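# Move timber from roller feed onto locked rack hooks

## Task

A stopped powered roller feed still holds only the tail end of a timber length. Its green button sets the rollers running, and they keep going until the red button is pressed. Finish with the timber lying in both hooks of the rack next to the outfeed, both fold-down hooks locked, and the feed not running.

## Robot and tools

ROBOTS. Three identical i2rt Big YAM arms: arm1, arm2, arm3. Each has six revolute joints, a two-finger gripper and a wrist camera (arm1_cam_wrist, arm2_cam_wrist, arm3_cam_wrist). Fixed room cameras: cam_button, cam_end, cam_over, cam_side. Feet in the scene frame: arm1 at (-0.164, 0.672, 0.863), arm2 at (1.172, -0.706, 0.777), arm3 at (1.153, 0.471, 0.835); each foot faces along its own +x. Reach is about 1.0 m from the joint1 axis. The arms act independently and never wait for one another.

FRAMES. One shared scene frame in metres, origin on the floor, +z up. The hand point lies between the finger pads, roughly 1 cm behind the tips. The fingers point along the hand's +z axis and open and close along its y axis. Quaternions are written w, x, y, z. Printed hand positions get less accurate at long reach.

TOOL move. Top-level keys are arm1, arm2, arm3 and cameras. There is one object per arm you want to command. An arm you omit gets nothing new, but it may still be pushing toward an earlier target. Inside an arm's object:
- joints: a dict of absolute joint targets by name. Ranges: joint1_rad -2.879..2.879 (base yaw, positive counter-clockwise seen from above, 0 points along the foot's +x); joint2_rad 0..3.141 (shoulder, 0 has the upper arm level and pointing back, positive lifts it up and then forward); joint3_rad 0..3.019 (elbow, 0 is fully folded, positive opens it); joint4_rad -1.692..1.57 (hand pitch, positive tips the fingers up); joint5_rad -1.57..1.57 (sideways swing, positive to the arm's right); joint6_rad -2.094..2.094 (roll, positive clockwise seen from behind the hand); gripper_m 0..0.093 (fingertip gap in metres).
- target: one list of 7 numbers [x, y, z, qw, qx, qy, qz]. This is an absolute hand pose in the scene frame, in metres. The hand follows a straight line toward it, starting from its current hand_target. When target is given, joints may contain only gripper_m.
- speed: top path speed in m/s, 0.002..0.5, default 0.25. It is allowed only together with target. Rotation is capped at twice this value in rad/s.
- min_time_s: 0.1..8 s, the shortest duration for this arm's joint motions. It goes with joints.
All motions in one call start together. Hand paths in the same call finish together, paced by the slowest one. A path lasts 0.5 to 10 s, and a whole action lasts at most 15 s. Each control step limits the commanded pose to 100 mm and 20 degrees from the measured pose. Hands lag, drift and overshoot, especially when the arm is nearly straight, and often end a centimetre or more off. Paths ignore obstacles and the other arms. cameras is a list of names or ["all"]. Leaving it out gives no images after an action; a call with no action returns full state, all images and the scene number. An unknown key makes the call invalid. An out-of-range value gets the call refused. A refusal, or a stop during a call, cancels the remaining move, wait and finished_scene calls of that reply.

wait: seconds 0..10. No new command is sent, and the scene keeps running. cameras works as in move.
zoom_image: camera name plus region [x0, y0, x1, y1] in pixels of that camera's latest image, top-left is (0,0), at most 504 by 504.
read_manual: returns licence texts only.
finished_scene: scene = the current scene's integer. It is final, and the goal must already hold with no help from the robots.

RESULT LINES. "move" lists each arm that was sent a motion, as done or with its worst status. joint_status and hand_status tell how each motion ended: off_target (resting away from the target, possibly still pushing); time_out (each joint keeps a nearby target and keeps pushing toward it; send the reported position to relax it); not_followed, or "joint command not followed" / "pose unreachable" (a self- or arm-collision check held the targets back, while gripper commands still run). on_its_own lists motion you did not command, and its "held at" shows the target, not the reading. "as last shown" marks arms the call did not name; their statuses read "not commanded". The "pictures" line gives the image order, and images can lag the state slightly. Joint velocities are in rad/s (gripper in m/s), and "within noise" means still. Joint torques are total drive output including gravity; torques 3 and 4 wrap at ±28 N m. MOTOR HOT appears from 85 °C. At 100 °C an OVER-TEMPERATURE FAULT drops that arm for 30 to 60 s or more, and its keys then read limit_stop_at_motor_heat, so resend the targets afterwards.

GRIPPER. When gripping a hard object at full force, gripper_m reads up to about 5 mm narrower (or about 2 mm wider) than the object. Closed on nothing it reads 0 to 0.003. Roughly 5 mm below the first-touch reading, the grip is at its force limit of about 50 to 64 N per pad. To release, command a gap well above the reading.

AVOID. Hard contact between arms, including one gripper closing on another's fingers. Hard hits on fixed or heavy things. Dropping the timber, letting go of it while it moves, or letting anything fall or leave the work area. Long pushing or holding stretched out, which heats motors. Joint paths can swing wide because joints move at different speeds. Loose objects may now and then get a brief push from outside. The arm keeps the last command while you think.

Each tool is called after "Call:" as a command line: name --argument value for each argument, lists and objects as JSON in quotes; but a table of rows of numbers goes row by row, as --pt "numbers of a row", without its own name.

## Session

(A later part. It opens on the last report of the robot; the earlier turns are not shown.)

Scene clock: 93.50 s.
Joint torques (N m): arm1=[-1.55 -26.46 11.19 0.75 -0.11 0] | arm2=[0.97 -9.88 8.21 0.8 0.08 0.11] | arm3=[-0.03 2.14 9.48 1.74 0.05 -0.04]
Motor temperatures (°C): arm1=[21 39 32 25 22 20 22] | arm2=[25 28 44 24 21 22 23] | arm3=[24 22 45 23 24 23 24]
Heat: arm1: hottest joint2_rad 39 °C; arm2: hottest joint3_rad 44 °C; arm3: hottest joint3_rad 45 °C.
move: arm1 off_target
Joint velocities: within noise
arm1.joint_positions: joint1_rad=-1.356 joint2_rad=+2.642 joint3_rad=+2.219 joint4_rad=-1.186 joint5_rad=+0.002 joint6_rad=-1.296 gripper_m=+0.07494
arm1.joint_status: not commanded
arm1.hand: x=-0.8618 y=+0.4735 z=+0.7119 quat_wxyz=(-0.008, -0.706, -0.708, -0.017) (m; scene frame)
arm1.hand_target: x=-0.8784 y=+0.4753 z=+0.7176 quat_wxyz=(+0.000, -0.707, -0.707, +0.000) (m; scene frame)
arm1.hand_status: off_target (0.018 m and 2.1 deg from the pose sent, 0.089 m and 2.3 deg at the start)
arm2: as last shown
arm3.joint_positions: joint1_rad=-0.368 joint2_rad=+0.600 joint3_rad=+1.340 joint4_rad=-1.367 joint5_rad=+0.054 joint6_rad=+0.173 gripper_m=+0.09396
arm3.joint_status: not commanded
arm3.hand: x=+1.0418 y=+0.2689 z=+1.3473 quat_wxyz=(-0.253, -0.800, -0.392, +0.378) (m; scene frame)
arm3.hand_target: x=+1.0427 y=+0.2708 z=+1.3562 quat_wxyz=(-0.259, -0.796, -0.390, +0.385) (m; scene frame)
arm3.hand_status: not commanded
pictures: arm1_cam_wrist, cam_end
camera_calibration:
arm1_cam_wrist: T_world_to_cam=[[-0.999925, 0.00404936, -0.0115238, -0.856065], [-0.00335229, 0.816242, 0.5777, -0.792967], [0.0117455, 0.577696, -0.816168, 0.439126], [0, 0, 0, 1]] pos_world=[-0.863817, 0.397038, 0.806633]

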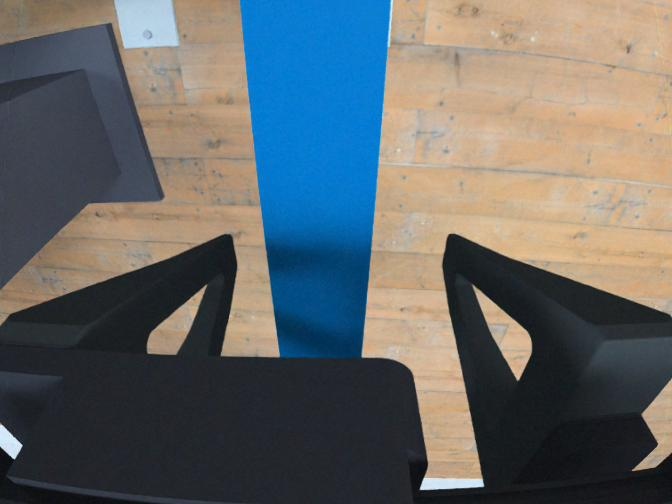

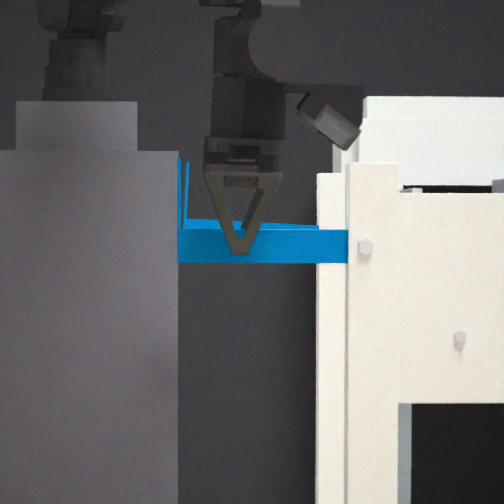

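Call:
move --arm1 '{"joints": {"gripper_m": 0.027}}'

Call:
move --arm1 '{"target": [-0.872, 0.474, 0.765, 0.0, 0.7071, 0.7071, 0.0], "speed": 0.05}'

Call:
move --arm1 '{"target": [-0.872, 0.474, 0.785, 0.0, 0.7071, 0.7071, 0.0], "speed": 0.03}' --cameras '["cam_end"]'

Call:
move --arm1 '{"target": [-0.872, 0.474, 0.797, 0.0, 0.7071, 0.7071, 0.0], "speed": 0.03}' --cameras '["cam_end", "cam_over"]'

Call:
zoom_image --camera "cam_over" --region '[50, 180, 140, 320]'

Scene clock: 102.87 s.
Joint torques (N m): arm1=[-1.61 -26.99 11.11 1.32 0.05 -0.03] | arm2=[0.97 -9.88 8.21 0.8 0.08 0.11] | arm3=[-0.03 2.14 9.48 1.72 0.05 -0.04]
Motor temperatures (°C): arm1=[21 41 32 25 22 20 22] | arm2=[25 28 44 24 21 22 23] | arm3=[24 22 45 23 24 23 24]
Heat: arm1: hottest joint2_rad 41 °C; arm2: hottest joint3_rad 44 °C; arm3: hottest joint3_rad 45 °C.
move: arm1 off_target
Joint velocities: within noise
arm1.joint_positions: joint1_rad=-1.356 joint2_rad=+2.648 joint3_rad=+2.219 joint4_rad=-1.200 joint5_rad=-0.001 joint6_rad=-1.294 gripper_m=+0.03108
arm1.joint_status: gripper_m off_target (ended at +0.03111, target +0.02700)
arm1.hand: x=-0.8566 y=+0.4743 z=+0.7078 quat_wxyz=(-0.015, -0.706, -0.707, -0.025) (m; scene frame)
arm1.hand_target: x=-0.8783 y=+0.4753 z=+0.7175 quat_wxyz=(+0.000, -0.707, -0.707, +0.000) (m; scene frame)
arm1.hand_status: not commanded
arm2, arm3: as last shown
pictures: none

Scene clock: 104.33 s.
Joint torques (N m): arm1=[-1.32 -33.32 7.82 -0.36 -0.15 -0.07] | arm2=[0.91 -9.93 8.21 0.8 0.08 0.11] | arm3=[-0.03 2.2 9.48 1.73 0.05 -0.04]
Motor temperatures (°C): arm1=[21 41 32 25 22 20 22] | arm2=[25 28 44 24 21 22 23] | arm3=[24 22 45 23 24 23 24]
Heat: arm1: hottest joint2_rad 41 °C; arm2: hottest joint3_rad 44 °C; arm3: hottest joint3_rad 45 °C.
move: arm1 off_target
Joint velocities: within noise
arm1.joint_positions: joint1_rad=-1.356 joint2_rad=+2.637 joint3_rad=+2.210 joint4_rad=-1.203 joint5_rad=+0.004 joint6_rad=-1.286 gripper_m=+0.03101
arm1.joint_status: not commanded
arm1.hand: x=-0.8556 y=+0.4755 z=+0.7126 quat_wxyz=(-0.013, -0.709, -0.704, -0.026) (m; scene frame)
arm1.hand_target: x=-0.8713 y=+0.4742 z=+0.7635 quat_wxyz=(+0.000, -0.707, -0.707, +0.000) (m; scene frame)
arm1.hand_status: off_target (0.055 m and 3.4 deg from the pose sent, 0.059 m and 3.3 deg at the start)
arm2, arm3: as last shown
pictures: none

Scene clock: 105.53 s.
Joint torques (N m): arm1=[-1.32 -34.78 8.34 -1.33 -0.18 -0.16] | arm2=[0.97 -9.88 8.21 0.8 0.08 0.11] | arm3=[0.03 2.14 9.5 1.73 0.05 -0.04]
Motor temperatures (°C): arm1=[21 41 32 25 22 20 22] | arm2=[25 28 44 24 21 22 23] | arm3=[24 22 45 23 24 23 24]
Heat: arm1: hottest joint2_rad 41 °C; arm2: hottest joint3_rad 44 °C; arm3: hottest joint3_rad 45 °C.
move: arm1 off_target
Joint velocities: within noise
arm1.joint_positions: joint1_rad=-1.356 joint2_rad=+2.629 joint3_rad=+2.209 joint4_rad=-1.210 joint5_rad=+0.005 joint6_rad=-1.277 gripper_m=+0.03100
arm1.joint_status: not commanded
arm1.hand: x=-0.8557 y=+0.4756 z=+0.7177 quat_wxyz=(-0.012, -0.712, -0.701, -0.027) (m; scene frame)
arm1.hand_target: x=-0.8714 y=+0.4742 z=+0.7823 quat_wxyz=(+0.000, -0.707, -0.707, +0.000) (m; scene frame)
arm1.hand_status: off_target (0.069 m and 3.5 deg from the pose sent, 0.074 m and 3.4 deg at the start)
arm2.joint_positions: joint1_rad=+0.263 joint2_rad=+1.573 joint3_rad=+0.993 joint4_rad=-1.022 joint5_rad=+0.005 joint6_rad=+0.486 gripper_m=+0.00024
arm2.joint_status: not commanded
arm2.hand: x=+0.9849 y=-0.3507 z=+0.8356 quat_wxyz=(+0.001, +0.708, -0.706, +0.008) (m; scene frame)
arm2.hand_target: x=+0.9851 y=-0.3457 z=+0.8380 quat_wxyz=(+0.000, +0.707, -0.707, +0.000) (m; scene frame)
arm2.hand_status: not commanded
arm3: as last shown
pictures: cam_end

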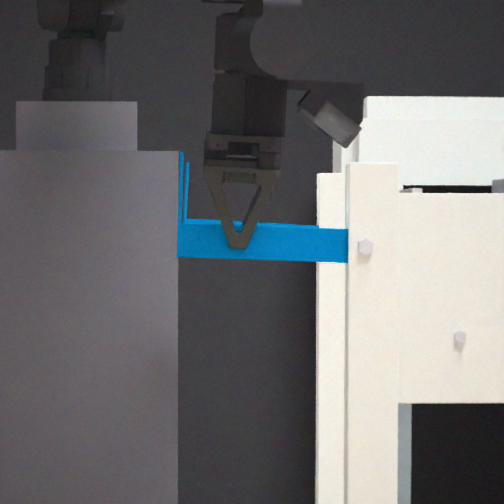

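Scene clock: 106.53 s.
Joint torques (N m): arm1=[-1.32 -35.78 8.72 -2.03 -0.2 -0.18] | arm2=[0.97 -9.93 8.21 0.8 0.08 0.11] | arm3=[-0.03 2.2 9.48 1.72 0.04 -0.04]
Motor temperatures (°C): arm1=[21 41 32 25 22 20 22] | arm2=[25 28 44 24 21 22 23] | arm3=[24 22 45 23 24 23 24]
Heat: arm1: hottest joint2_rad 41 °C; arm2: hottest joint3_rad 44 °C; arm3: hottest joint3_rad 45 °C.
move: arm1 off_target
Joint velocities: within noise
arm1.joint_positions: joint1_rad=-1.356 joint2_rad=+2.627 joint3_rad=+2.209 joint4_rad=-1.212 joint5_rad=+0.005 joint6_rad=-1.276 gripper_m=+0.03099
arm1.joint_status: not commanded
arm1.hand: x=-0.8557 y=+0.4757 z=+0.7188 quat_wxyz=(-0.012, -0.713, -0.701, -0.027) (m; scene frame)
arm1.hand_target: x=-0.8715 y=+0.4742 z=+0.7931 quat_wxyz=(+0.000, -0.707, -0.707, +0.000) (m; scene frame)
arm1.hand_status: off_target (0.080 m and 3.5 deg from the pose sent, 0.081 m and 3.5 deg at the start)
arm2, arm3: as last shown
pictures: cam_end, cam_over

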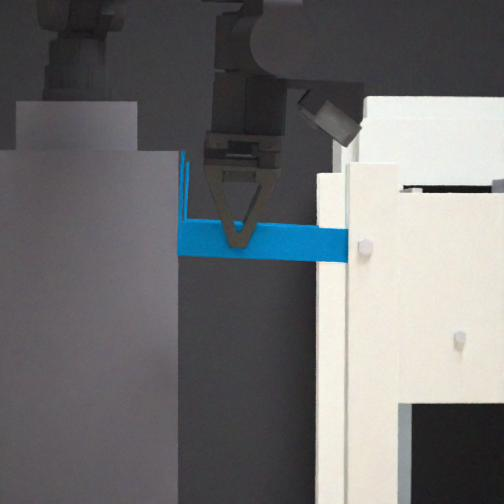

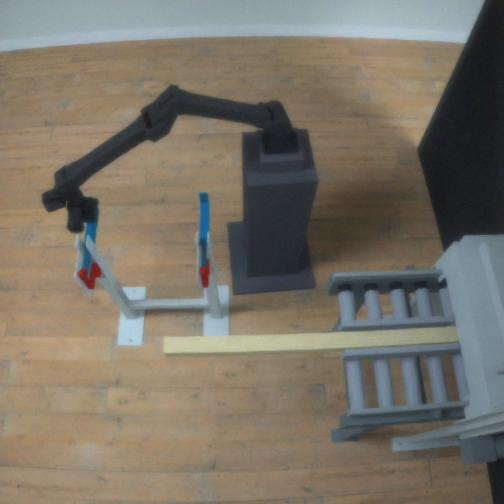

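Scaled by 3.600 from the camera's 504x504 image, which has a finer 720x720 frame.

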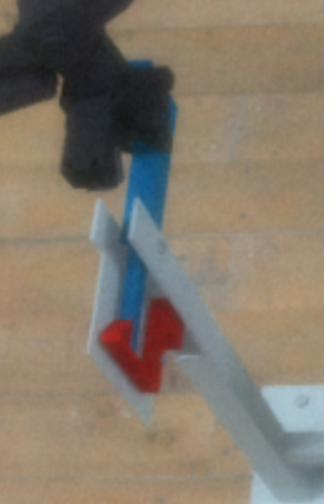

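Call:
move --arm1 '{"target": [-0.872, 0.474, 0.727, 0.0, 0.7071, 0.7071, 0.0], "speed": 0.06}'

Call:
move --arm1 '{"joints": {"gripper_m": 0.085}}'

Call:
move --arm1 '{"target": [-0.878, 0.474, 0.88, 0.0, 0.7071, 0.7071, 0.0], "speed": 0.2}'

Call:
move --arm1 '{"joints": {"joint1_rad": 0.028, "joint2_rad": 1.586, "joint3_rad": 1.077, "joint4_rad": -1.175, "joint5_rad": 0.337, "joint6_rad": -1.427}, "min_time_s": 3}' --cameras '["arm1_cam_wrist", "cam_side"]'

Call:
zoom_image --camera "arm1_cam_wrist" --region '[190, 80, 400, 360]'

Scene clock: 112.83 s.
Joint torques (N m): arm1=[-1.32 -28.4 8.42 1.61 -0.21 -0.19] | arm2=[0.91 -9.93 8.21 0.8 0.08 0.11] | arm3=[-0.03 2.2 9.47 1.72 0.05 -0.04]
Motor temperatures (°C): arm1=[21 44 33 25 22 20 23] | arm2=[25 28 44 24 21 22 23] | arm3=[24 22 45 23 24 23 24]
Heat: arm1: hottest joint2_rad 44 °C; arm2: hottest joint3_rad 44 °C; arm3: hottest joint3_rad 45 °C.
move: arm1 off_target
Joint velocities: within noise
arm1.joint_positions: joint1_rad=-1.356 joint2_rad=+2.629 joint3_rad=+2.206 joint4_rad=-1.197 joint5_rad=+0.005 joint6_rad=-1.275 gripper_m=+0.03098
arm1.joint_status: not commanded
arm1.hand: x=-0.8576 y=+0.4752 z=+0.7165 quat_wxyz=(-0.010, -0.713, -0.701, -0.022) (m; scene frame)
arm1.hand_target: x=-0.8717 y=+0.4742 z=+0.7273 quat_wxyz=(+0.000, -0.707, -0.707, +0.000) (m; scene frame)
arm1.hand_status: off_target (0.018 m and 3.0 deg from the pose sent, 0.018 m and 3.5 deg at the start)
arm2, arm3: as last shown
pictures: none

Scene clock: 113.57 s.
Joint torques (N m): arm1=[-1.26 -28.16 8.46 0.77 -0.15 -0.09] | arm2=[0.97 -9.88 8.2 0.8 0.08 0.11] | arm3=[-0.09 2.2 9.46 1.74 0.05 -0.04]
Motor temperatures (°C): arm1=[21 44 33 25 22 20 23] | arm2=[25 28 44 24 21 22 23] | arm3=[24 22 45 23 24 23 24]
Heat: arm1: hottest joint2_rad 44 °C; arm2: hottest joint3_rad 44 °C; arm3: hottest joint3_rad 45 °C.
move: arm1 done
Joint velocities: within noise
arm1.joint_positions: joint1_rad=-1.356 joint2_rad=+2.626 joint3_rad=+2.206 joint4_rad=-1.178 joint5_rad=+0.004 joint6_rad=-1.285 gripper_m=+0.08486
arm1.joint_status: all done
arm1.hand: x=-0.8629 y=+0.4734 z=+0.7184 quat_wxyz=(-0.005, -0.710, -0.704, -0.012) (m; scene frame)
arm1.hand_target: x=-0.8717 y=+0.4741 z=+0.7275 quat_wxyz=(+0.000, -0.707, -0.707, +0.000) (m; scene frame)
arm1.hand_status: not commanded
arm2, arm3: as last shown
pictures: none

Scene clock: 115.20 s.
Joint torques (N m): arm1=[-1.44 -26.81 12.96 0.05 -0.16 -0.08] | arm2=[0.91 -9.88 8.2 0.8 0.08 0.11] | arm3=[-0.03 2.14 9.48 1.73 0.05 -0.04]
Motor temperatures (°C): arm1=[21 44 33 25 22 20 23] | arm2=[25 28 44 24 21 22 23] | arm3=[24 22 45 23 24 23 24]
Heat: arm1: hottest joint2_rad 44 °C; arm2: hottest joint3_rad 44 °C; arm3: hottest joint3_rad 45 °C.
move: arm1 off_target
Joint velocities: within noise
arm1.joint_positions: joint1_rad=-1.356 joint2_rad=+2.468 joint3_rad=+2.292 joint4_rad=-1.438 joint5_rad=+0.004 joint6_rad=-1.288 gripper_m=+0.08494
arm1.joint_status: not commanded
arm1.hand: x=-0.8617 y=+0.4738 z=+0.8631 quat_wxyz=(-0.009, -0.709, -0.705, -0.019) (m; scene frame)
arm1.hand_target: x=-0.8769 y=+0.4744 z=+0.8802 quat_wxyz=(+0.000, -0.707, -0.707, +0.000) (m; scene frame)
arm1.hand_status: off_target (0.023 m and 2.4 deg from the pose sent, 0.162 m and 1.6 deg at the start)
arm2, arm3: as last shown
pictures: none

Scene clock: 118.73 s.
Joint torques (N m): arm1=[-0.5 -14.33 6.27 0.54 0.32 -0.07] | arm2=[0.91 -9.93 8.21 0.8 0.08 0.11] | arm3=[-0.03 2.2 9.47 1.73 0.04 -0.04]
Motor temperatures (°C): arm1=[21 44 33 25 22 20 22] | arm2=[25 28 44 24 21 22 23] | arm3=[24 22 46 23 24 23 24]
Heat: arm1: hottest joint2_rad 44 °C; arm2: hottest joint3_rad 44 °C; arm3: hottest joint3_rad 46 °C.
move: arm1 done
Joint velocities: within noise
arm1.joint_positions: joint1_rad=+0.020 joint2_rad=+1.596 joint3_rad=+1.087 joint4_rad=-1.182 joint5_rad=+0.335 joint6_rad=-1.415 gripper_m=+0.08494
arm1.joint_status: all done
arm1.hand: x=-0.1872 y=+0.2644 z=+0.9487 quat_wxyz=(+0.172, -0.025, -0.984, -0.038) (m; scene frame)
arm1.hand_target: x=-0.1847 y=+0.2662 z=+0.9492 quat_wxyz=(+0.173, -0.016, -0.984, -0.035) (m; scene frame)
arm1.hand_status: not commanded
arm2: as last shown
arm3.joint_positions: joint1_rad=-0.368 joint2_rad=+0.600 joint3_rad=+1.340 joint4_rad=-1.367 joint5_rad=+0.054 joint6_rad=+0.173 gripper_m=+0.09396
arm3.joint_status: not commanded
arm3.hand: x=+1.0418 y=+0.2689 z=+1.3473 quat_wxyz=(-0.253, -0.800, -0.392, +0.378) (m; scene frame)
arm3.hand_target: x=+1.0427 y=+0.2708 z=+1.3562 quat_wxyz=(-0.259, -0.796, -0.390, +0.385) (m; scene frame)
arm3.hand_status: not commanded
pictures: arm1_cam_wrist, cam_side
camera_calibration:
arm1_cam_wrist: T_world_to_cam=[[-0.0618729, -0.997195, -0.0421261, 0.29137], [-0.580083, 0.00158174, 0.814556, -0.874119], [-0.812204, 0.0748356, -0.578553, 0.498554], [0, 0, 0, 1]] pos_world=[-0.0841055, 0.254626, 1.01273]

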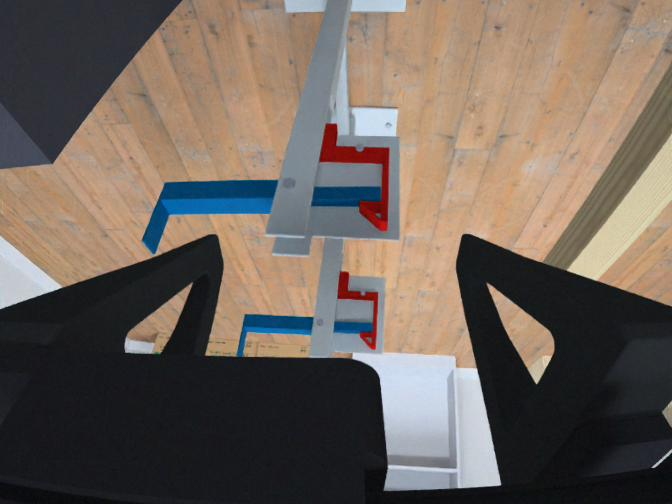

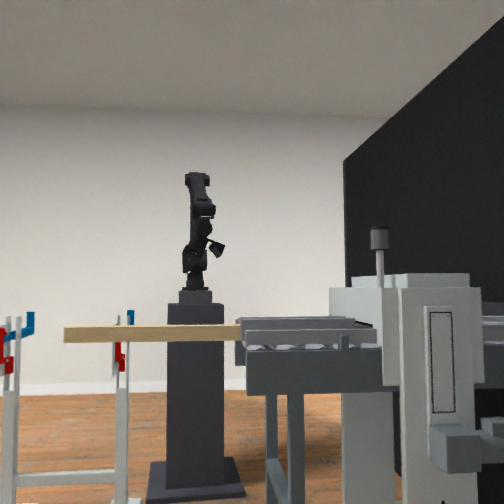

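Scaled by 1.800 from the camera's 672x504 image, which has a finer 960x720 frame.

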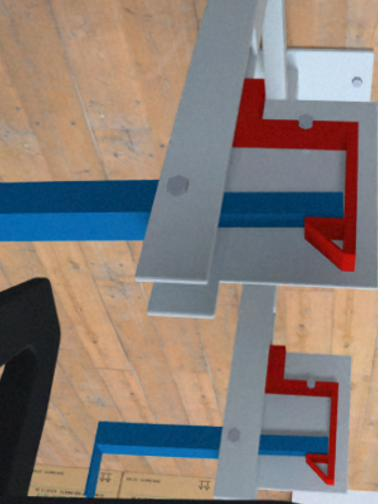

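Call:
move --arm1 '{"joints": {"joint1_rad": 0.06, "joint5_rad": 0.0, "joint6_rad": 1.6, "gripper_m": 0.088}, "min_time_s": 2.5}'

Call:
move --arm1 '{"target": [-0.078, -0.01, 0.82, 0.0, -1.0, 0.0, 0.0], "speed": 0.2}' --cameras '["arm1_cam_wrist", "cam_side"]'

Scene clock: 150.57 s.
Joint torques (N m): arm1=[-0.03 -14.39 6.26 0.57 0.03 0.2] | arm2=[0.91 -9.93 8.21 0.81 0.08 0.11] | arm3=[-0.03 2.14 9.47 1.72 0.05 -0.03]
Motor temperatures (°C): arm1=[21 39 33 25 22 20 22] | arm2=[25 29 44 24 21 22 23] | arm3=[24 22 46 23 24 23 24]
Heat: arm1: hottest joint2_rad 39 °C; arm2: hottest joint3_rad 44 °C; arm3: hottest joint3_rad 46 °C.
move: arm1 done
Joint velocities: within noise
arm1.joint_positions: joint1_rad=+0.045 joint2_rad=+1.596 joint3_rad=+1.087 joint4_rad=-1.182 joint5_rad=+0.002 joint6_rad=+1.588 gripper_m=+0.08792
arm1.joint_status: all done
arm1.hand: x=-0.1210 y=+0.2712 z=+0.9391 quat_wxyz=(+0.059, -0.997, -0.046, +0.005) (m; scene frame)
arm1.hand_target: x=-0.1147 y=+0.2739 z=+0.9395 quat_wxyz=(+0.056, -0.997, -0.047, +0.005) (m; scene frame)
arm1.hand_status: not commanded
arm2, arm3: as last shown
pictures: none

Scene clock: 153.13 s.
Joint torques (N m): arm1=[0.03 -23.41 11.85 0.01 0.12 0.19] | arm2=[0.91 -9.88 8.23 0.81 0.08 0.11] | arm3=[-0.09 2.14 9.48 1.73 0.04 -0.04]
Motor temperatures (°C): arm1=[21 39 33 25 22 20 22] | arm2=[25 29 44 24 21 22 23] | arm3=[24 22 46 23 24 23 24]
Heat: arm1: hottest joint2_rad 39 °C; arm2: hottest joint3_rad 44 °C; arm3: hottest joint3_rad 46 °C.
move: arm1 off_target
Joint velocities: within noise
arm1.joint_positions: joint1_rad=+0.047 joint2_rad=+2.327 joint3_rad=+1.890 joint4_rad=-1.161 joint5_rad=-0.001 joint6_rad=+1.685 gripper_m=+0.08792
arm1.joint_status: not commanded
arm1.hand: x=-0.0901 y=+0.0055 z=+0.8138 quat_wxyz=(+0.013, -1.000, +0.002, +0.002) (m; scene frame)
arm1.hand_target: x=-0.0780 y=-0.0091 z=+0.8204 quat_wxyz=(-0.001, -1.000, +0.000, +0.000) (m; scene frame)
arm1.hand_status: off_target (0.021 m and 1.5 deg from the pose sent, 0.308 m and 8.6 deg at the start)
arm2, arm3: as last shown
pictures: arm1_cam_wrist, cam_side
camera_calibration:
arm1_cam_wrist: T_world_to_cam=[[0.0105225, 0.998724, 0.0493917, -0.0453631], [0.824543, -0.0366102, 0.564613, -0.377353], [0.565701, 0.0347845, -0.823877, 0.842769], [0, 0, 0, 1]] pos_world=[-0.165134, 0.00217493, 0.909637]

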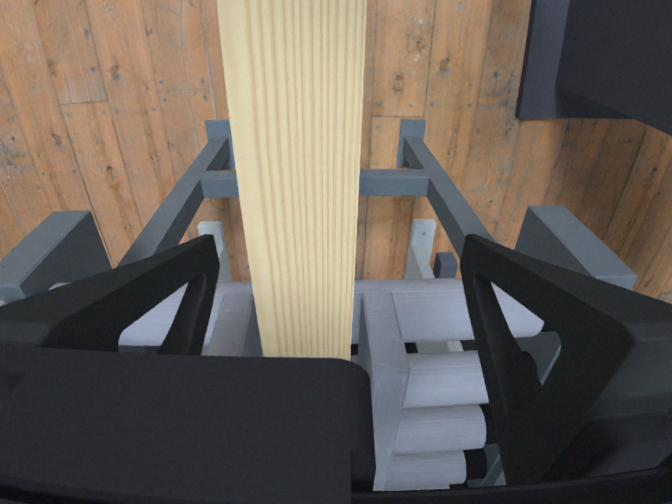

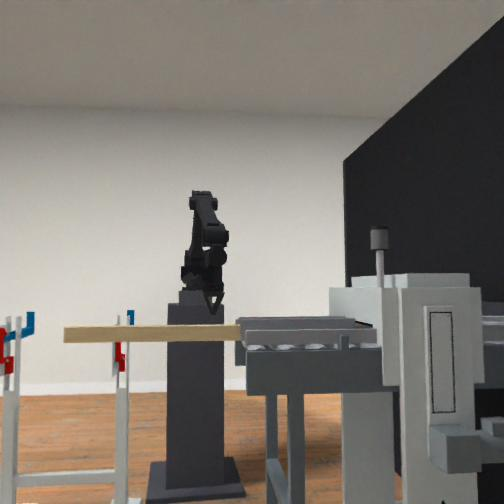

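Call:
move --arm1 '{"target": [-0.066, -0.012, 0.785, 0.0, -1.0, 0.0, 0.0], "speed": 0.12}' --cameras '["arm1_cam_wrist"]'

Scene clock: 159.60 s.
Joint torques (N m): arm1=[-0.15 -23.65 11.34 0.65 0.11 0.18] | arm2=[0.97 -9.88 8.2 0.8 0.08 0.11] | arm3=[-0.03 2.2 9.48 1.73 0.04 -0.04]
Motor temperatures (°C): arm1=[21 40 35 25 22 20 22] | arm2=[25 29 44 24 21 22 23] | arm3=[24 22 46 23 24 23 24]
Heat: arm1: hottest joint2_rad 40 °C; arm2: hottest joint3_rad 44 °C; arm3: hottest joint3_rad 46 °C.
move: arm1 off_target
Joint velocities: within noise
arm1.joint_positions: joint1_rad=+0.066 joint2_rad=+2.380 joint3_rad=+1.897 joint4_rad=-1.124 joint5_rad=+0.000 joint6_rad=+1.703 gripper_m=+0.08792
arm1.joint_status: not commanded
arm1.hand: x=-0.0775 y=+0.0052 z=+0.7815 quat_wxyz=(+0.017, -1.000, +0.002, +0.003) (m; scene frame)
arm1.hand_target: x=-0.0660 y=-0.0111 z=+0.7856 quat_wxyz=(+0.000, -1.000, +0.000, +0.000) (m; scene frame)
arm1.hand_status: off_target (0.021 m and 2.0 deg from the pose sent, 0.041 m and 1.5 deg at the start)
arm2.joint_positions: joint1_rad=+0.263 joint2_rad=+1.573 joint3_rad=+0.993 joint4_rad=-1.022 joint5_rad=+0.005 joint6_rad=+0.486 gripper_m=+0.00024
arm2.joint_status: not commanded
arm2.hand: x=+0.9849 y=-0.3507 z=+0.8356 quat_wxyz=(+0.001, +0.708, -0.706, +0.008) (m; scene frame)
arm2.hand_target: x=+0.9851 y=-0.3457 z=+0.8380 quat_wxyz=(+0.000, +0.707, -0.707, +0.000) (m; scene frame)
arm2.hand_status: not commanded
arm3: as last shown
pictures: arm1_cam_wrist
camera_calibration:
arm1_cam_wrist: T_world_to_cam=[[0.0106679, 0.998262, 0.0579633, -0.050244], [0.825658, -0.0414928, 0.562642, -0.367851], [0.564069, 0.0418556, -0.824666, 0.809472], [0, 0, 0, 1]] pos_world=[-0.152343, 0.0010125, 0.877425]

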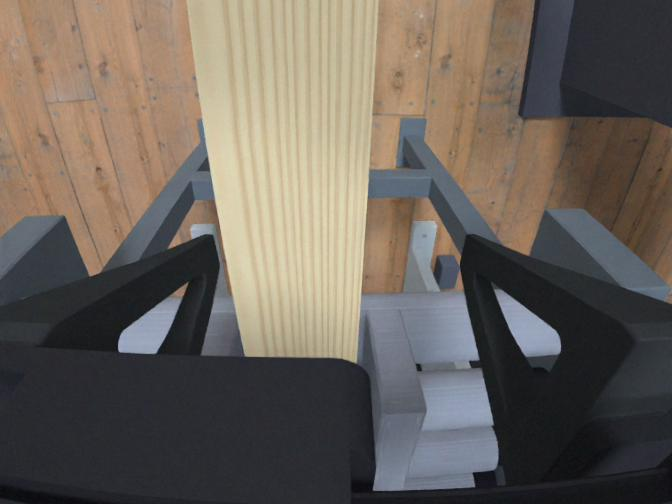

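Call:
move --arm1 '{"target": [-0.063, -0.030, 0.788, 0.0, -1.0, 0.0, 0.0], "speed": 0.08}' --cameras '["arm1_cam_wrist"]'

Scene clock: 163.17 s.
Joint torques (N m): arm1=[-0.15 -24.18 11.92 0.09 0.11 0.18] | arm2=[0.91 -9.88 8.21 0.8 0.08 0.11] | arm3=[-0.09 2.14 9.47 1.74 0.04 -0.04]
Motor temperatures (°C): arm1=[21 41 35 25 22 20 22] | arm2=[25 29 44 24 21 22 23] | arm3=[24 22 46 23 24 23 24]
Heat: arm1: hottest joint2_rad 41 °C; arm2: hottest joint3_rad 44 °C; arm3: hottest joint3_rad 46 °C.
move: arm1 off_target
Joint velocities: within noise
arm1.joint_positions: joint1_rad=+0.066 joint2_rad=+2.426 joint3_rad=+1.994 joint4_rad=-1.164 joint5_rad=+0.000 joint6_rad=+1.704 gripper_m=+0.08792
arm1.joint_status: not commanded
arm1.hand: x=-0.0749 y=-0.0153 z=+0.7839 quat_wxyz=(+0.012, -1.000, +0.002, +0.002) (m; scene frame)
arm1.hand_target: x=-0.0630 y=-0.0291 z=+0.7884 quat_wxyz=(-0.001, -1.000, +0.000, +0.000) (m; scene frame)
arm1.hand_status: off_target (0.019 m and 1.4 deg from the pose sent, 0.039 m and 2.0 deg at the start)
arm2, arm3: as last shown
pictures: arm1_cam_wrist
camera_calibration:
arm1_cam_wrist: T_world_to_cam=[[0.0108596, 0.998817, 0.0473983, -0.0216588], [0.824885, -0.0357408, 0.564169, -0.373382], [0.565196, 0.0329716, -0.824298, 0.810462], [0, 0, 0, 1]] pos_world=[-0.149837, -0.018434, 0.879739]

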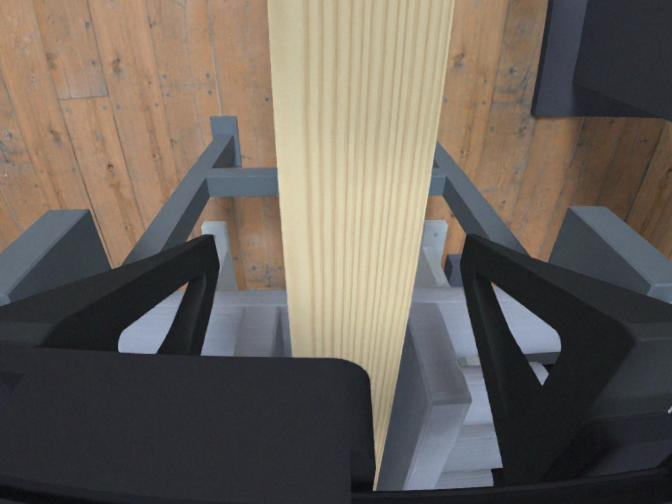

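Call:
move --arm1 '{"target": [-0.063, -0.020, 0.735, 0.0, -1.0, 0.0, 0.0], "speed": 0.08}' --cameras '["arm1_cam_wrist", "cam_side"]'

Scene clock: 167.17 s.
Joint torques (N m): arm1=[-0.03 -24.76 6.86 0.84 0.13 0.2] | arm2=[0.91 -9.93 8.21 0.8 0.08 0.11] | arm3=[-0.03 2.2 9.47 1.73 0.04 -0.04]
Motor temperatures (°C): arm1=[21 41 35 25 22 20 22] | arm2=[25 29 44 24 21 22 23] | arm3=[24 22 46 23 24 23 24]
Heat: arm1: hottest joint2_rad 41 °C; arm2: hottest joint3_rad 44 °C; arm3: hottest joint3_rad 46 °C.
move: arm1 off_target
Joint velocities: within noise
arm1.joint_positions: joint1_rad=+0.067 joint2_rad=+2.478 joint3_rad=+1.995 joint4_rad=-1.074 joint5_rad=+0.000 joint6_rad=+1.704 gripper_m=+0.08792
arm1.joint_status: not commanded
arm1.hand: x=-0.0729 y=-0.0262 z=+0.7492 quat_wxyz=(-0.008, -1.000, +0.002, -0.001) (m; scene frame)
arm1.hand_target: x=-0.0632 y=-0.0197 z=+0.7351 quat_wxyz=(+0.000, -1.000, +0.000, +0.000) (m; scene frame)
arm1.hand_status: off_target (0.018 m and 0.9 deg from the pose sent, 0.050 m and 1.4 deg at the start)
arm2, arm3: as last shown
pictures: arm1_cam_wrist, cam_side
camera_calibration:
arm1_cam_wrist: T_world_to_cam=[[0.0103488, 0.999913, 0.00816791, 0.0202373], [0.821992, -0.0131582, 0.569346, -0.359348], [0.569404, 0.000821901, -0.822057, 0.77886], [0, 0, 0, 1]] pos_world=[-0.148315, -0.025604, 0.844695]

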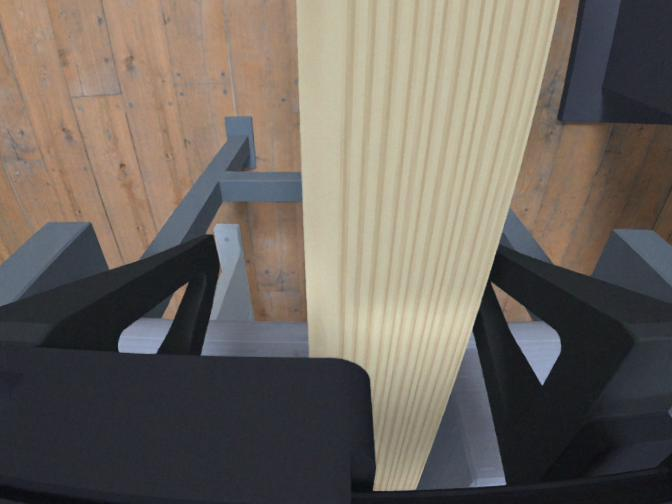

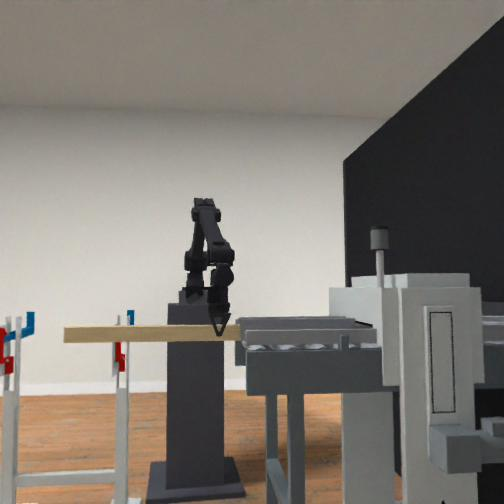

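Call:
move --arm1 '{"target": [-0.063, 0.004, 0.735, 0.0, -1.0, 0.0, 0.0], "speed": 0.08}' --cameras '["arm1_cam_wrist"]'

Scene clock: 176.37 s.
Joint torques (N m): arm1=[-0.03 -26.23 6.12 0.79 0.12 0.18] | arm2=[0.91 -9.88 8.21 0.8 0.08 0.11] | arm3=[-0.03 2.2 9.47 1.74 0.04 -0.04]
Motor temperatures (°C): arm1=[21 43 34 25 22 20 22] | arm2=[25 29 44 24 21 22 23] | arm3=[24 22 46 23 24 23 24]
Heat: arm1: hottest joint2_rad 43 °C; arm2: hottest joint3_rad 44 °C; arm3: hottest joint3_rad 46 °C.
move: arm1 off_target
Joint velocities: within noise
arm1.joint_positions: joint1_rad=+0.072 joint2_rad=+2.445 joint3_rad=+1.876 joint4_rad=-1.010 joint5_rad=+0.000 joint6_rad=+1.711 gripper_m=+0.08793
arm1.joint_status: not commanded
arm1.hand: x=-0.0733 y=+0.0025 z=+0.7314 quat_wxyz=(+0.004, -1.000, +0.002, +0.001) (m; scene frame)
arm1.hand_target: x=-0.0632 y=+0.0039 z=+0.7350 quat_wxyz=(+0.000, -1.000, +0.000, +0.000) (m; scene frame)
arm1.hand_status: off_target (0.011 m and 0.5 deg from the pose sent, 0.035 m and 0.9 deg at the start)
arm2, arm3: as last shown
pictures: arm1_cam_wrist
camera_calibration:
arm1_cam_wrist: T_world_to_cam=[[0.0123841, 0.999426, 0.0315254, -0.0253332], [0.823738, -0.0280694, 0.566276, -0.346102], [0.566836, 0.0189559, -0.823613, 0.765375], [0, 0, 0, 1]] pos_world=[-0.148431, 0.0010954, 0.827161]

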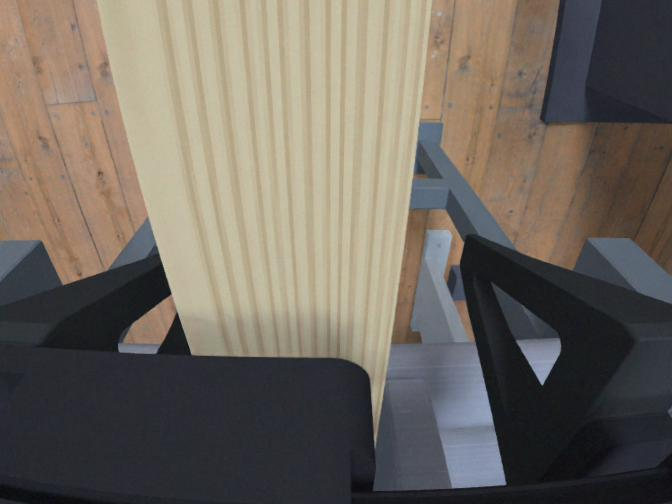

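Call:
move --arm1 '{"target": [-0.063, -0.008, 0.757, 0.0, -1.0, 0.0, 0.0], "speed": 0.06, "joints": {"gripper_m": 0.062}}'

Call:
move --arm1 '{"joints": {"gripper_m": 0.048}}' --cameras '["arm1_cam_wrist", "cam_side", "cam_over"]'

Scene clock: 182.27 s.
Joint torques (N m): arm1=[-0.15 -26.7 9.96 -0.91 0.11 0.15] | arm2=[0.97 -9.88 8.2 0.8 0.08 0.11] | arm3=[-0.03 2.14 9.48 1.73 0.04 -0.04]
Motor temperatures (°C): arm1=[21 43 34 25 22 20 22] | arm2=[25 29 44 24 21 22 23] | arm3=[24 22 46 23 24 23 24]
Heat: arm1: hottest joint2_rad 43 °C; arm2: hottest joint3_rad 44 °C; arm3: hottest joint3_rad 46 °C.
move: arm1 off_target
Joint velocities: within noise
arm1.joint_positions: joint1_rad=+0.072 joint2_rad=+2.445 joint3_rad=+1.886 joint4_rad=-1.034 joint5_rad=+0.000 joint6_rad=+1.711 gripper_m=+0.06211
arm1.joint_status: all done
arm1.hand: x=-0.0735 y=+0.0036 z=+0.7349 quat_wxyz=(+0.010, -1.000, +0.002, +0.002) (m; scene frame)
arm1.hand_target: x=-0.0632 y=-0.0075 z=+0.7571 quat_wxyz=(-0.001, -1.000, +0.000, +0.000) (m; scene frame)
arm1.hand_status: off_target (0.027 m and 1.2 deg from the pose sent, 0.030 m and 0.6 deg at the start)
arm2, arm3: as last shown
pictures: none

Scene clock: 182.83 s.
Joint torques (N m): arm1=[-0.15 -26.75 9.73 -0.92 0.11 0.07] | arm2=[0.97 -9.88 8.2 0.8 0.08 0.11] | arm3=[-0.03 2.2 9.46 1.73 0.04 -0.04]
Motor temperatures (°C): arm1=[21 43 34 25 22 20 22] | arm2=[25 29 44 24 21 22 23] | arm3=[24 22 46 23 24 23 24]
Heat: arm1: hottest joint2_rad 43 °C; arm2: hottest joint3_rad 44 °C; arm3: hottest joint3_rad 46 °C.
move: arm1 done
Joint velocities: within noise
arm1.joint_positions: joint1_rad=+0.072 joint2_rad=+2.445 joint3_rad=+1.890 joint4_rad=-1.034 joint5_rad=+0.000 joint6_rad=+1.719 gripper_m=+0.05053
arm1.joint_status: all done
arm1.hand: x=-0.0732 y=+0.0019 z=+0.7361 quat_wxyz=(+0.009, -1.000, +0.007, +0.001) (m; scene frame)
arm1.hand_target: x=-0.0632 y=-0.0075 z=+0.7570 quat_wxyz=(-0.001, -1.000, +0.000, +0.000) (m; scene frame)
arm1.hand_status: not commanded
arm2: as last shown
arm3.joint_positions: joint1_rad=-0.368 joint2_rad=+0.600 joint3_rad=+1.340 joint4_rad=-1.367 joint5_rad=+0.054 joint6_rad=+0.173 gripper_m=+0.09396
arm3.joint_status: not commanded
arm3.hand: x=+1.0418 y=+0.2689 z=+1.3473 quat_wxyz=(-0.253, -0.800, -0.392, +0.378) (m; scene frame)
arm3.hand_target: x=+1.0427 y=+0.2708 z=+1.3562 quat_wxyz=(-0.259, -0.796, -0.390, +0.385) (m; scene frame)
arm3.hand_status: not commanded
pictures: arm1_cam_wrist, cam_over, cam_side
camera_calibration:
arm1_cam_wrist: T_world_to_cam=[[0.0204221, 0.998966, 0.0406147, -0.0308899], [0.824167, -0.0398175, 0.564945, -0.34782], [0.565978, 0.021936, -0.824128, 0.769533], [0, 0, 0, 1]] pos_world=[-0.148246, 0.000128125, 0.831948]

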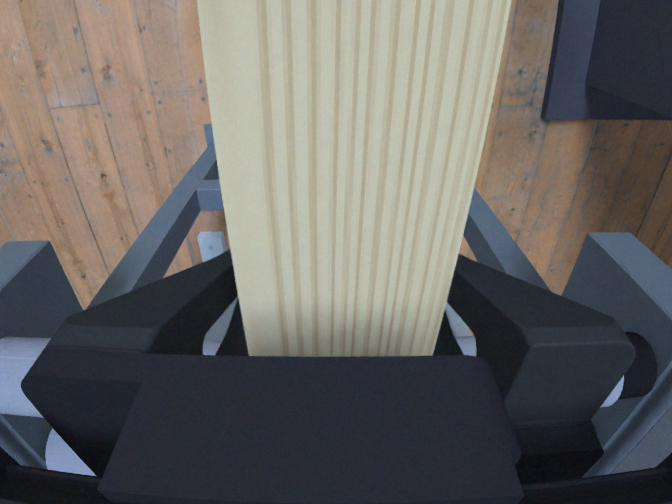

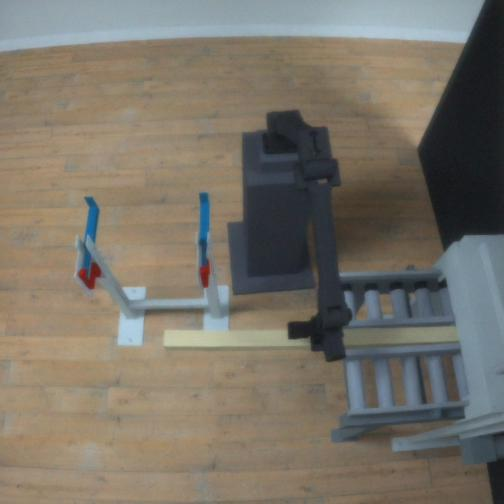

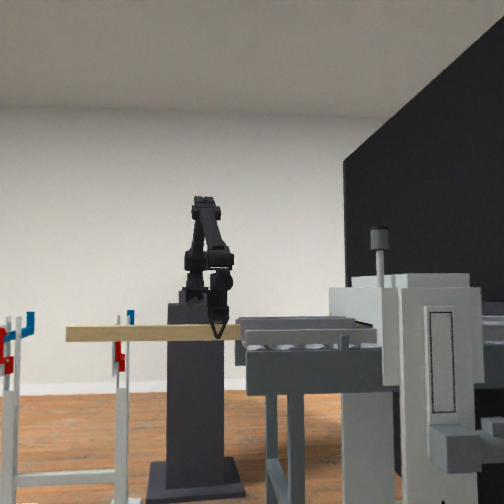

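Call:
move --arm2 '{"target": [0.985, -0.3457, 0.780, 0.0, -0.7071, 0.7071, 0.0], "speed": 0.1}' --cameras '["cam_side"]'

Call:
move --arm2 '{"target": [0.985, -0.3457, 0.838, 0.0, -0.7071, 0.7071, 0.0], "speed": 0.2}'

Call:
move --arm2 '{"target": [1.044, -0.355, 0.838, 0.0, -0.7071, 0.7071, 0.0], "speed": 0.2}' --cameras '["cam_side", "arm2_cam_wrist", "cam_over"]'

Scene clock: 192.30 s.
Joint torques (N m): arm1=[3.9 -27.46 9.59 -0.27 -1.35 0.49] | arm2=[0.97 -6.71 6.46 1.36 0.12 0.11] | arm3=[-0.03 2.2 9.5 1.73 0.05 -0.04]
Motor temperatures (°C): arm1=[21 44 35 25 22 20 23] | arm2=[25 29 44 24 21 22 23] | arm3=[24 22 47 23 24 23 24]
Heat: arm1: hottest joint2_rad 44 °C; arm2: hottest joint3_rad 44 °C; arm3: hottest joint3_rad 47 °C.
move: arm2 off_target
Joint velocities: within noise
arm1.joint_positions: joint1_rad=+0.014 joint2_rad=+2.453 joint3_rad=+1.890 joint4_rad=-1.050 joint5_rad=+0.032 joint6_rad=+1.680 gripper_m=+0.05020
arm1.joint_status: not commanded
arm1.hand: x=-0.1180 y=+0.0033 z=+0.7311 quat_wxyz=(+0.019, -1.000, +0.016, +0.018) (m; scene frame)
arm1.hand_target: x=-0.0631 y=-0.0075 z=+0.7571 quat_wxyz=(+0.000, -1.000, +0.000, +0.000) (m; scene frame)
arm1.hand_status: not commanded
arm2.joint_positions: joint1_rad=+0.263 joint2_rad=+1.618 joint3_rad=+0.944 joint4_rad=-0.874 joint5_rad=+0.003 joint6_rad=+0.486 gripper_m=+0.00024
arm2.joint_status: not commanded
arm2.hand: x=+0.9799 y=-0.3418 z=+0.8033 quat_wxyz=(-0.006, +0.707, -0.706, -0.018) (m; scene frame)
arm2.hand_target: x=+0.9854 y=-0.3467 z=+0.7812 quat_wxyz=(+0.000, +0.707, -0.707, +0.000) (m; scene frame)
arm2.hand_status: off_target (0.024 m and 2.2 deg from the pose sent, 0.056 m and 0.9 deg at the start)
arm3: as last shown
pictures: cam_side

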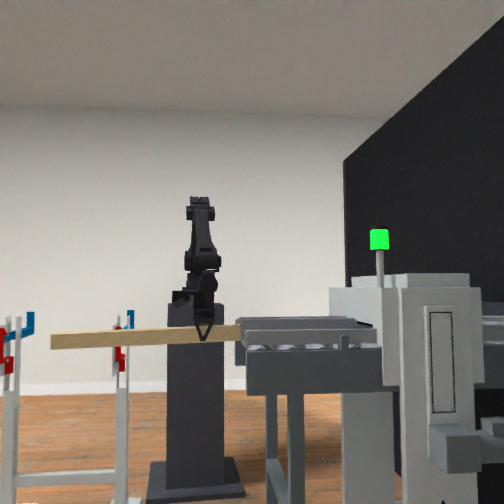

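Scene clock: 193.43 s.
Joint torques (N m): arm1=[3.72 -27.28 9.62 -0.27 -1.35 0.49] | arm2=[0.97 -11.46 10.97 0.06 0.14 0.12] | arm3=[0.03 2.2 9.47 1.74 0.05 -0.04]
Motor temperatures (°C): arm1=[21 44 35 25 22 20 23] | arm2=[25 29 44 24 21 22 23] | arm3=[24 22 47 23 24 23 24]
Heat: arm1: hottest joint2_rad 44 °C; arm2: hottest joint3_rad 44 °C; arm3: hottest joint3_rad 47 °C.
move: arm2 off_target
Joint velocities: within noise
arm1, arm3: as last shown
arm2.joint_positions: joint1_rad=+0.263 joint2_rad=+1.594 joint3_rad=+0.949 joint4_rad=-1.006 joint5_rad=+0.003 joint6_rad=+0.486 gripper_m=+0.00024
arm2.joint_status: not commanded
arm2.hand: x=+0.9931 y=-0.3666 z=+0.8141 quat_wxyz=(+0.009, +0.707, -0.706, +0.031) (m; scene frame)
arm2.hand_target: x=+0.9855 y=-0.3466 z=+0.8382 quat_wxyz=(+0.000, +0.707, -0.707, +0.000) (m; scene frame)
arm2.hand_status: off_target (0.033 m and 3.7 deg from the pose sent, 0.035 m and 2.2 deg at the start)
pictures: none

Scene clock: 194.73 s.
Joint torques (N m): arm1=[3.78 -27.4 9.62 -0.27 -1.35 0.49] | arm2=[1.2 -10.46 8.03 0.61 0.08 0.08] | arm3=[-0.03 2.2 9.47 1.73 0.05 -0.04]
Motor temperatures (°C): arm1=[21 44 36 25 22 20 23] | arm2=[25 29 44 24 21 22 23] | arm3=[24 22 47 23 24 23 24]
Heat: arm1: hottest joint2_rad 44 °C; arm2: hottest joint3_rad 44 °C; arm3: hottest joint3_rad 47 °C.
move: arm2 off_target
Joint velocities: within noise
arm1, arm3: as last shown
arm2.joint_positions: joint1_rad=+0.132 joint2_rad=+1.515 joint3_rad=+0.903 joint4_rad=-1.006 joint5_rad=+0.007 joint6_rad=+0.361 gripper_m=+0.00024
arm2.joint_status: not commanded
arm2.hand: x=+1.0446 y=-0.3599 z=+0.8281 quat_wxyz=(+0.006, +0.706, -0.708, +0.015) (m; scene frame)
arm2.hand_target: x=+1.0440 y=-0.3550 z=+0.8380 quat_wxyz=(+0.000, +0.707, -0.707, +0.000) (m; scene frame)
arm2.hand_status: off_target (0.011 m and 1.9 deg from the pose sent, 0.057 m and 3.7 deg at the start)
pictures: arm2_cam_wrist, cam_over, cam_side
camera_calibration:
arm2_cam_wrist: T_world_to_cam=[[0.999831, -0.0115337, 0.0142912, -1.05923], [-0.0178467, -0.793743, 0.607991, -0.767089], [0.0043312, -0.608144, -0.793815, 0.561338], [0, 0, 0, 1]] pos_world=[1.04293, -0.279714, 0.92712]

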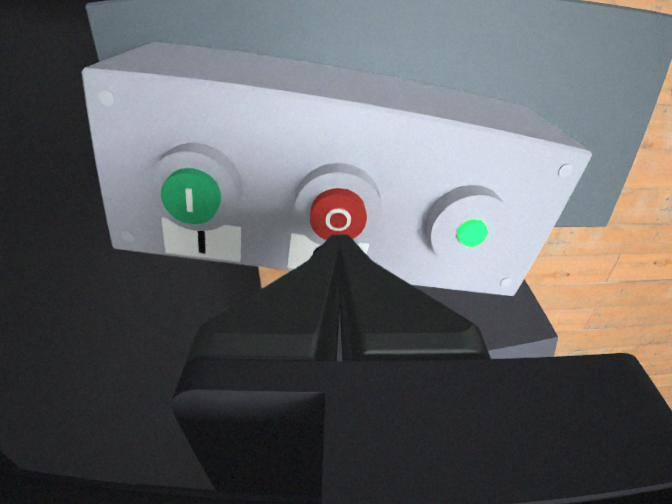

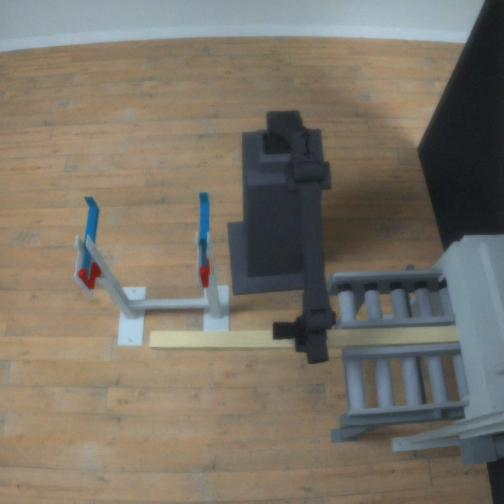

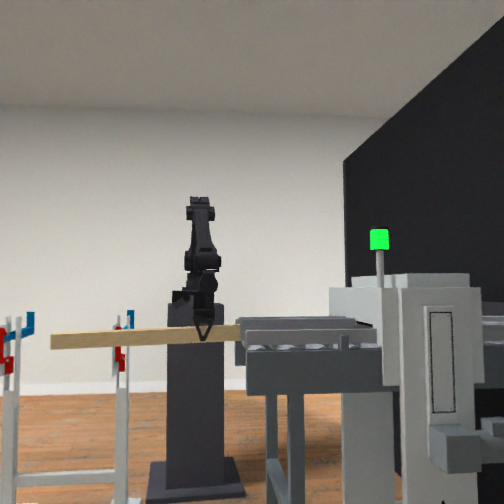

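Call:
move --arm1 '{"joints": {"gripper_m": 0.042}}' --arm2 '{"target": [1.044, -0.355, 0.781, 0.0, -0.7071, 0.7071, 0.0], "speed": 0.1}'

Call:
move --arm1 '{"target": [-0.18, -0.006, 0.765, 0.0, -1.0, 0.0, 0.0], "speed": 0.07}' --arm2 '{"target": [1.044, -0.355, 0.88, 0.0, -0.7071, 0.7071, 0.0], "speed": 0.2}' --cameras '["cam_side", "cam_button"]'

Call:
move --arm1 '{"target": [-0.25, -0.006, 0.80, 0.0, -1.0, 0.0, 0.0], "speed": 0.07}' --cameras '["cam_side", "cam_over"]'

Scene clock: 207.57 s.
Joint torques (N m): arm1=[3.84 -27.34 9.58 -0.27 -1.35 0.49] | arm2=[1.14 -5.6 6.35 1.44 0.07 0.09] | arm3=[-0.03 2.2 9.47 1.73 0.05 -0.04]
Motor temperatures (°C): arm1=[22 46 37 25 23 20 23] | arm2=[25 29 43 24 21 22 23] | arm3=[24 22 47 23 24 23 24]
Heat: arm1: hottest joint2_rad 46 °C; arm2: hottest joint3_rad 43 °C; arm3: hottest joint3_rad 47 °C.
move: arm1 off_target; arm2 off_target
Joint velocities: within noise
arm1.joint_positions: joint1_rad=+0.014 joint2_rad=+2.453 joint3_rad=+1.890 joint4_rad=-1.050 joint5_rad=+0.032 joint6_rad=+1.680 gripper_m=+0.05020
arm1.joint_status: gripper_m off_target (ended at +0.05020, target +0.04200)
arm1.hand: x=-0.1180 y=+0.0033 z=+0.7311 quat_wxyz=(+0.019, -1.000, +0.016, +0.018) (m; scene frame)
arm1.hand_target: x=-0.0631 y=-0.0075 z=+0.7571 quat_wxyz=(+0.000, -1.000, +0.000, +0.000) (m; scene frame)
arm1.hand_status: not commanded
arm2.joint_positions: joint1_rad=+0.132 joint2_rad=+1.542 joint3_rad=+0.853 joint4_rad=-0.858 joint5_rad=+0.006 joint6_rad=+0.360 gripper_m=+0.00024
arm2.joint_status: not commanded
arm2.hand: x=+1.0408 y=-0.3502 z=+0.8032 quat_wxyz=(-0.009, +0.706, -0.708, -0.017) (m; scene frame)
arm2.hand_target: x=+1.0444 y=-0.3562 z=+0.7822 quat_wxyz=(+0.000, +0.707, -0.707, +0.000) (m; scene frame)
arm2.hand_status: off_target (0.023 m and 2.2 deg from the pose sent, 0.047 m and 1.9 deg at the start)
arm3: as last shown
pictures: none

Scene clock: 210.10 s.
Joint torques (N m): arm1=[-0.91 -30.15 7.58 -0.66 0.46 -0.43] | arm2=[1.2 -9.7 11.92 0.16 0.09 0.11] | arm3=[-0.03 2.2 9.48 1.72 0.05 -0.04]
Motor temperatures (°C): arm1=[22 46 37 25 23 20 23] | arm2=[25 30 43 24 21 22 23] | arm3=[24 22 47 23 24 23 24]
Heat: arm1: hottest joint2_rad 46 °C; arm2: hottest joint3_rad 43 °C; arm3: hottest joint3_rad 47 °C.
move: arm1 off_target; arm2 off_target
Joint velocities: within noise
arm1.joint_positions: joint1_rad=-0.088 joint2_rad=+2.455 joint3_rad=+1.867 joint4_rad=-1.030 joint5_rad=-0.006 joint6_rad=+1.594 gripper_m=+0.05020
arm1.joint_status: not commanded
arm1.hand: x=-0.1797 y=+0.0078 z=+0.7228 quat_wxyz=(+0.023, -0.999, +0.024, -0.003) (m; scene frame)
arm1.hand_target: x=-0.1800 y=-0.0055 z=+0.7638 quat_wxyz=(+0.000, -1.000, +0.001, +0.001) (m; scene frame)
arm1.hand_status: off_target (0.044 m and 3.8 deg from the pose sent, 0.071 m and 3.5 deg at the start)
arm2.joint_positions: joint1_rad=+0.132 joint2_rad=+1.450 joint3_rad=+0.917 joint4_rad=-1.118 joint5_rad=+0.006 joint6_rad=+0.360 gripper_m=+0.00024
arm2.joint_status: not commanded
arm2.hand: x=+1.0506 y=-0.3758 z=+0.8559 quat_wxyz=(+0.013, +0.706, -0.708, +0.030) (m; scene frame)
arm2.hand_target: x=+1.0444 y=-0.3560 z=+0.8801 quat_wxyz=(+0.000, +0.707, -0.707, +0.000) (m; scene frame)
arm2.hand_status: off_target (0.032 m and 3.8 deg from the pose sent, 0.077 m and 2.2 deg at the start)
arm3: as last shown
pictures: cam_button, cam_side

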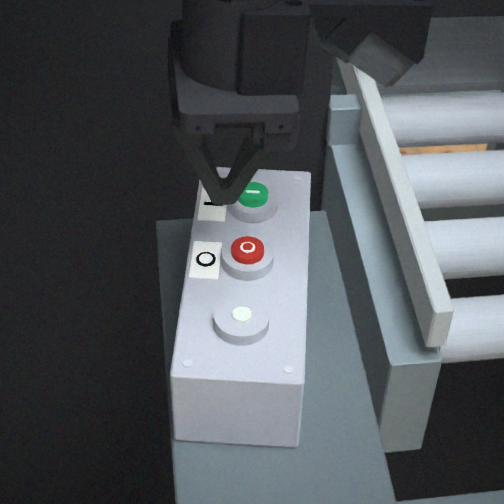

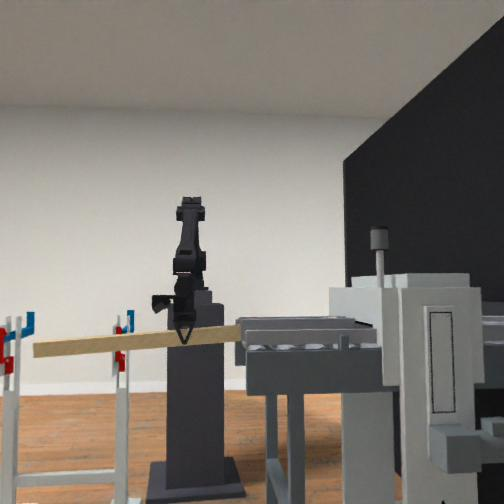

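Scene clock: 211.77 s.
Joint torques (N m): arm1=[-3.31 -33.2 9.61 -2.67 0.59 -0.9] | arm2=[1.2 -9.7 11.92 0.14 0.09 0.11] | arm3=[0.03 2.2 9.48 1.73 0.05 -0.04]
Motor temperatures (°C): arm1=[22 46 37 25 23 21 23] | arm2=[25 30 44 24 21 22 23] | arm3=[24 22 47 23 24 23 24]
Heat: arm1: hottest joint2_rad 46 °C; arm2: hottest joint3_rad 44 °C; arm3: hottest joint3_rad 47 °C.
move: arm1 off_target
Joint velocities: within noise
arm1.joint_positions: joint1_rad=-0.155 joint2_rad=+2.455 joint3_rad=+1.867 joint4_rad=-1.042 joint5_rad=-0.006 joint6_rad=+1.538 gripper_m=+0.05020
arm1.joint_status: not commanded
arm1.hand: x=-0.2237 y=+0.0135 z=+0.7230 quat_wxyz=(+0.029, -0.999, +0.030, -0.004) (m; scene frame)
arm1.hand_target: x=-0.2494 y=-0.0042 z=+0.7962 quat_wxyz=(-0.002, -1.000, +0.002, +0.002) (m; scene frame)
arm1.hand_status: off_target (0.084 m and 4.8 deg from the pose sent, 0.105 m and 3.8 deg at the start)
arm2, arm3: as last shown
pictures: cam_over, cam_side

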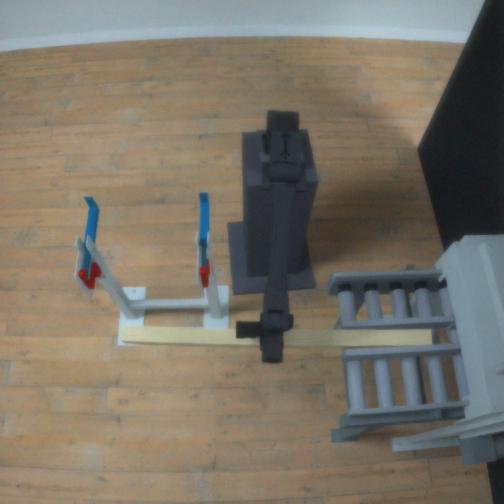

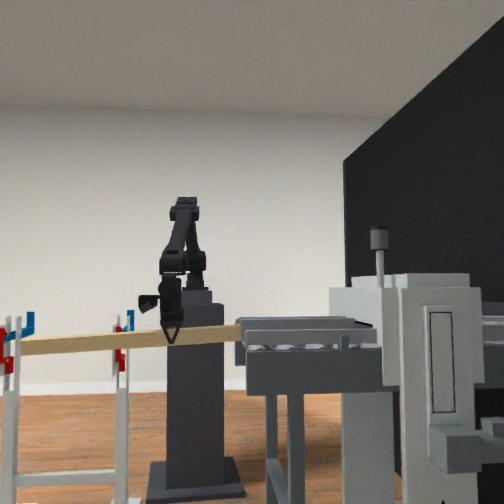

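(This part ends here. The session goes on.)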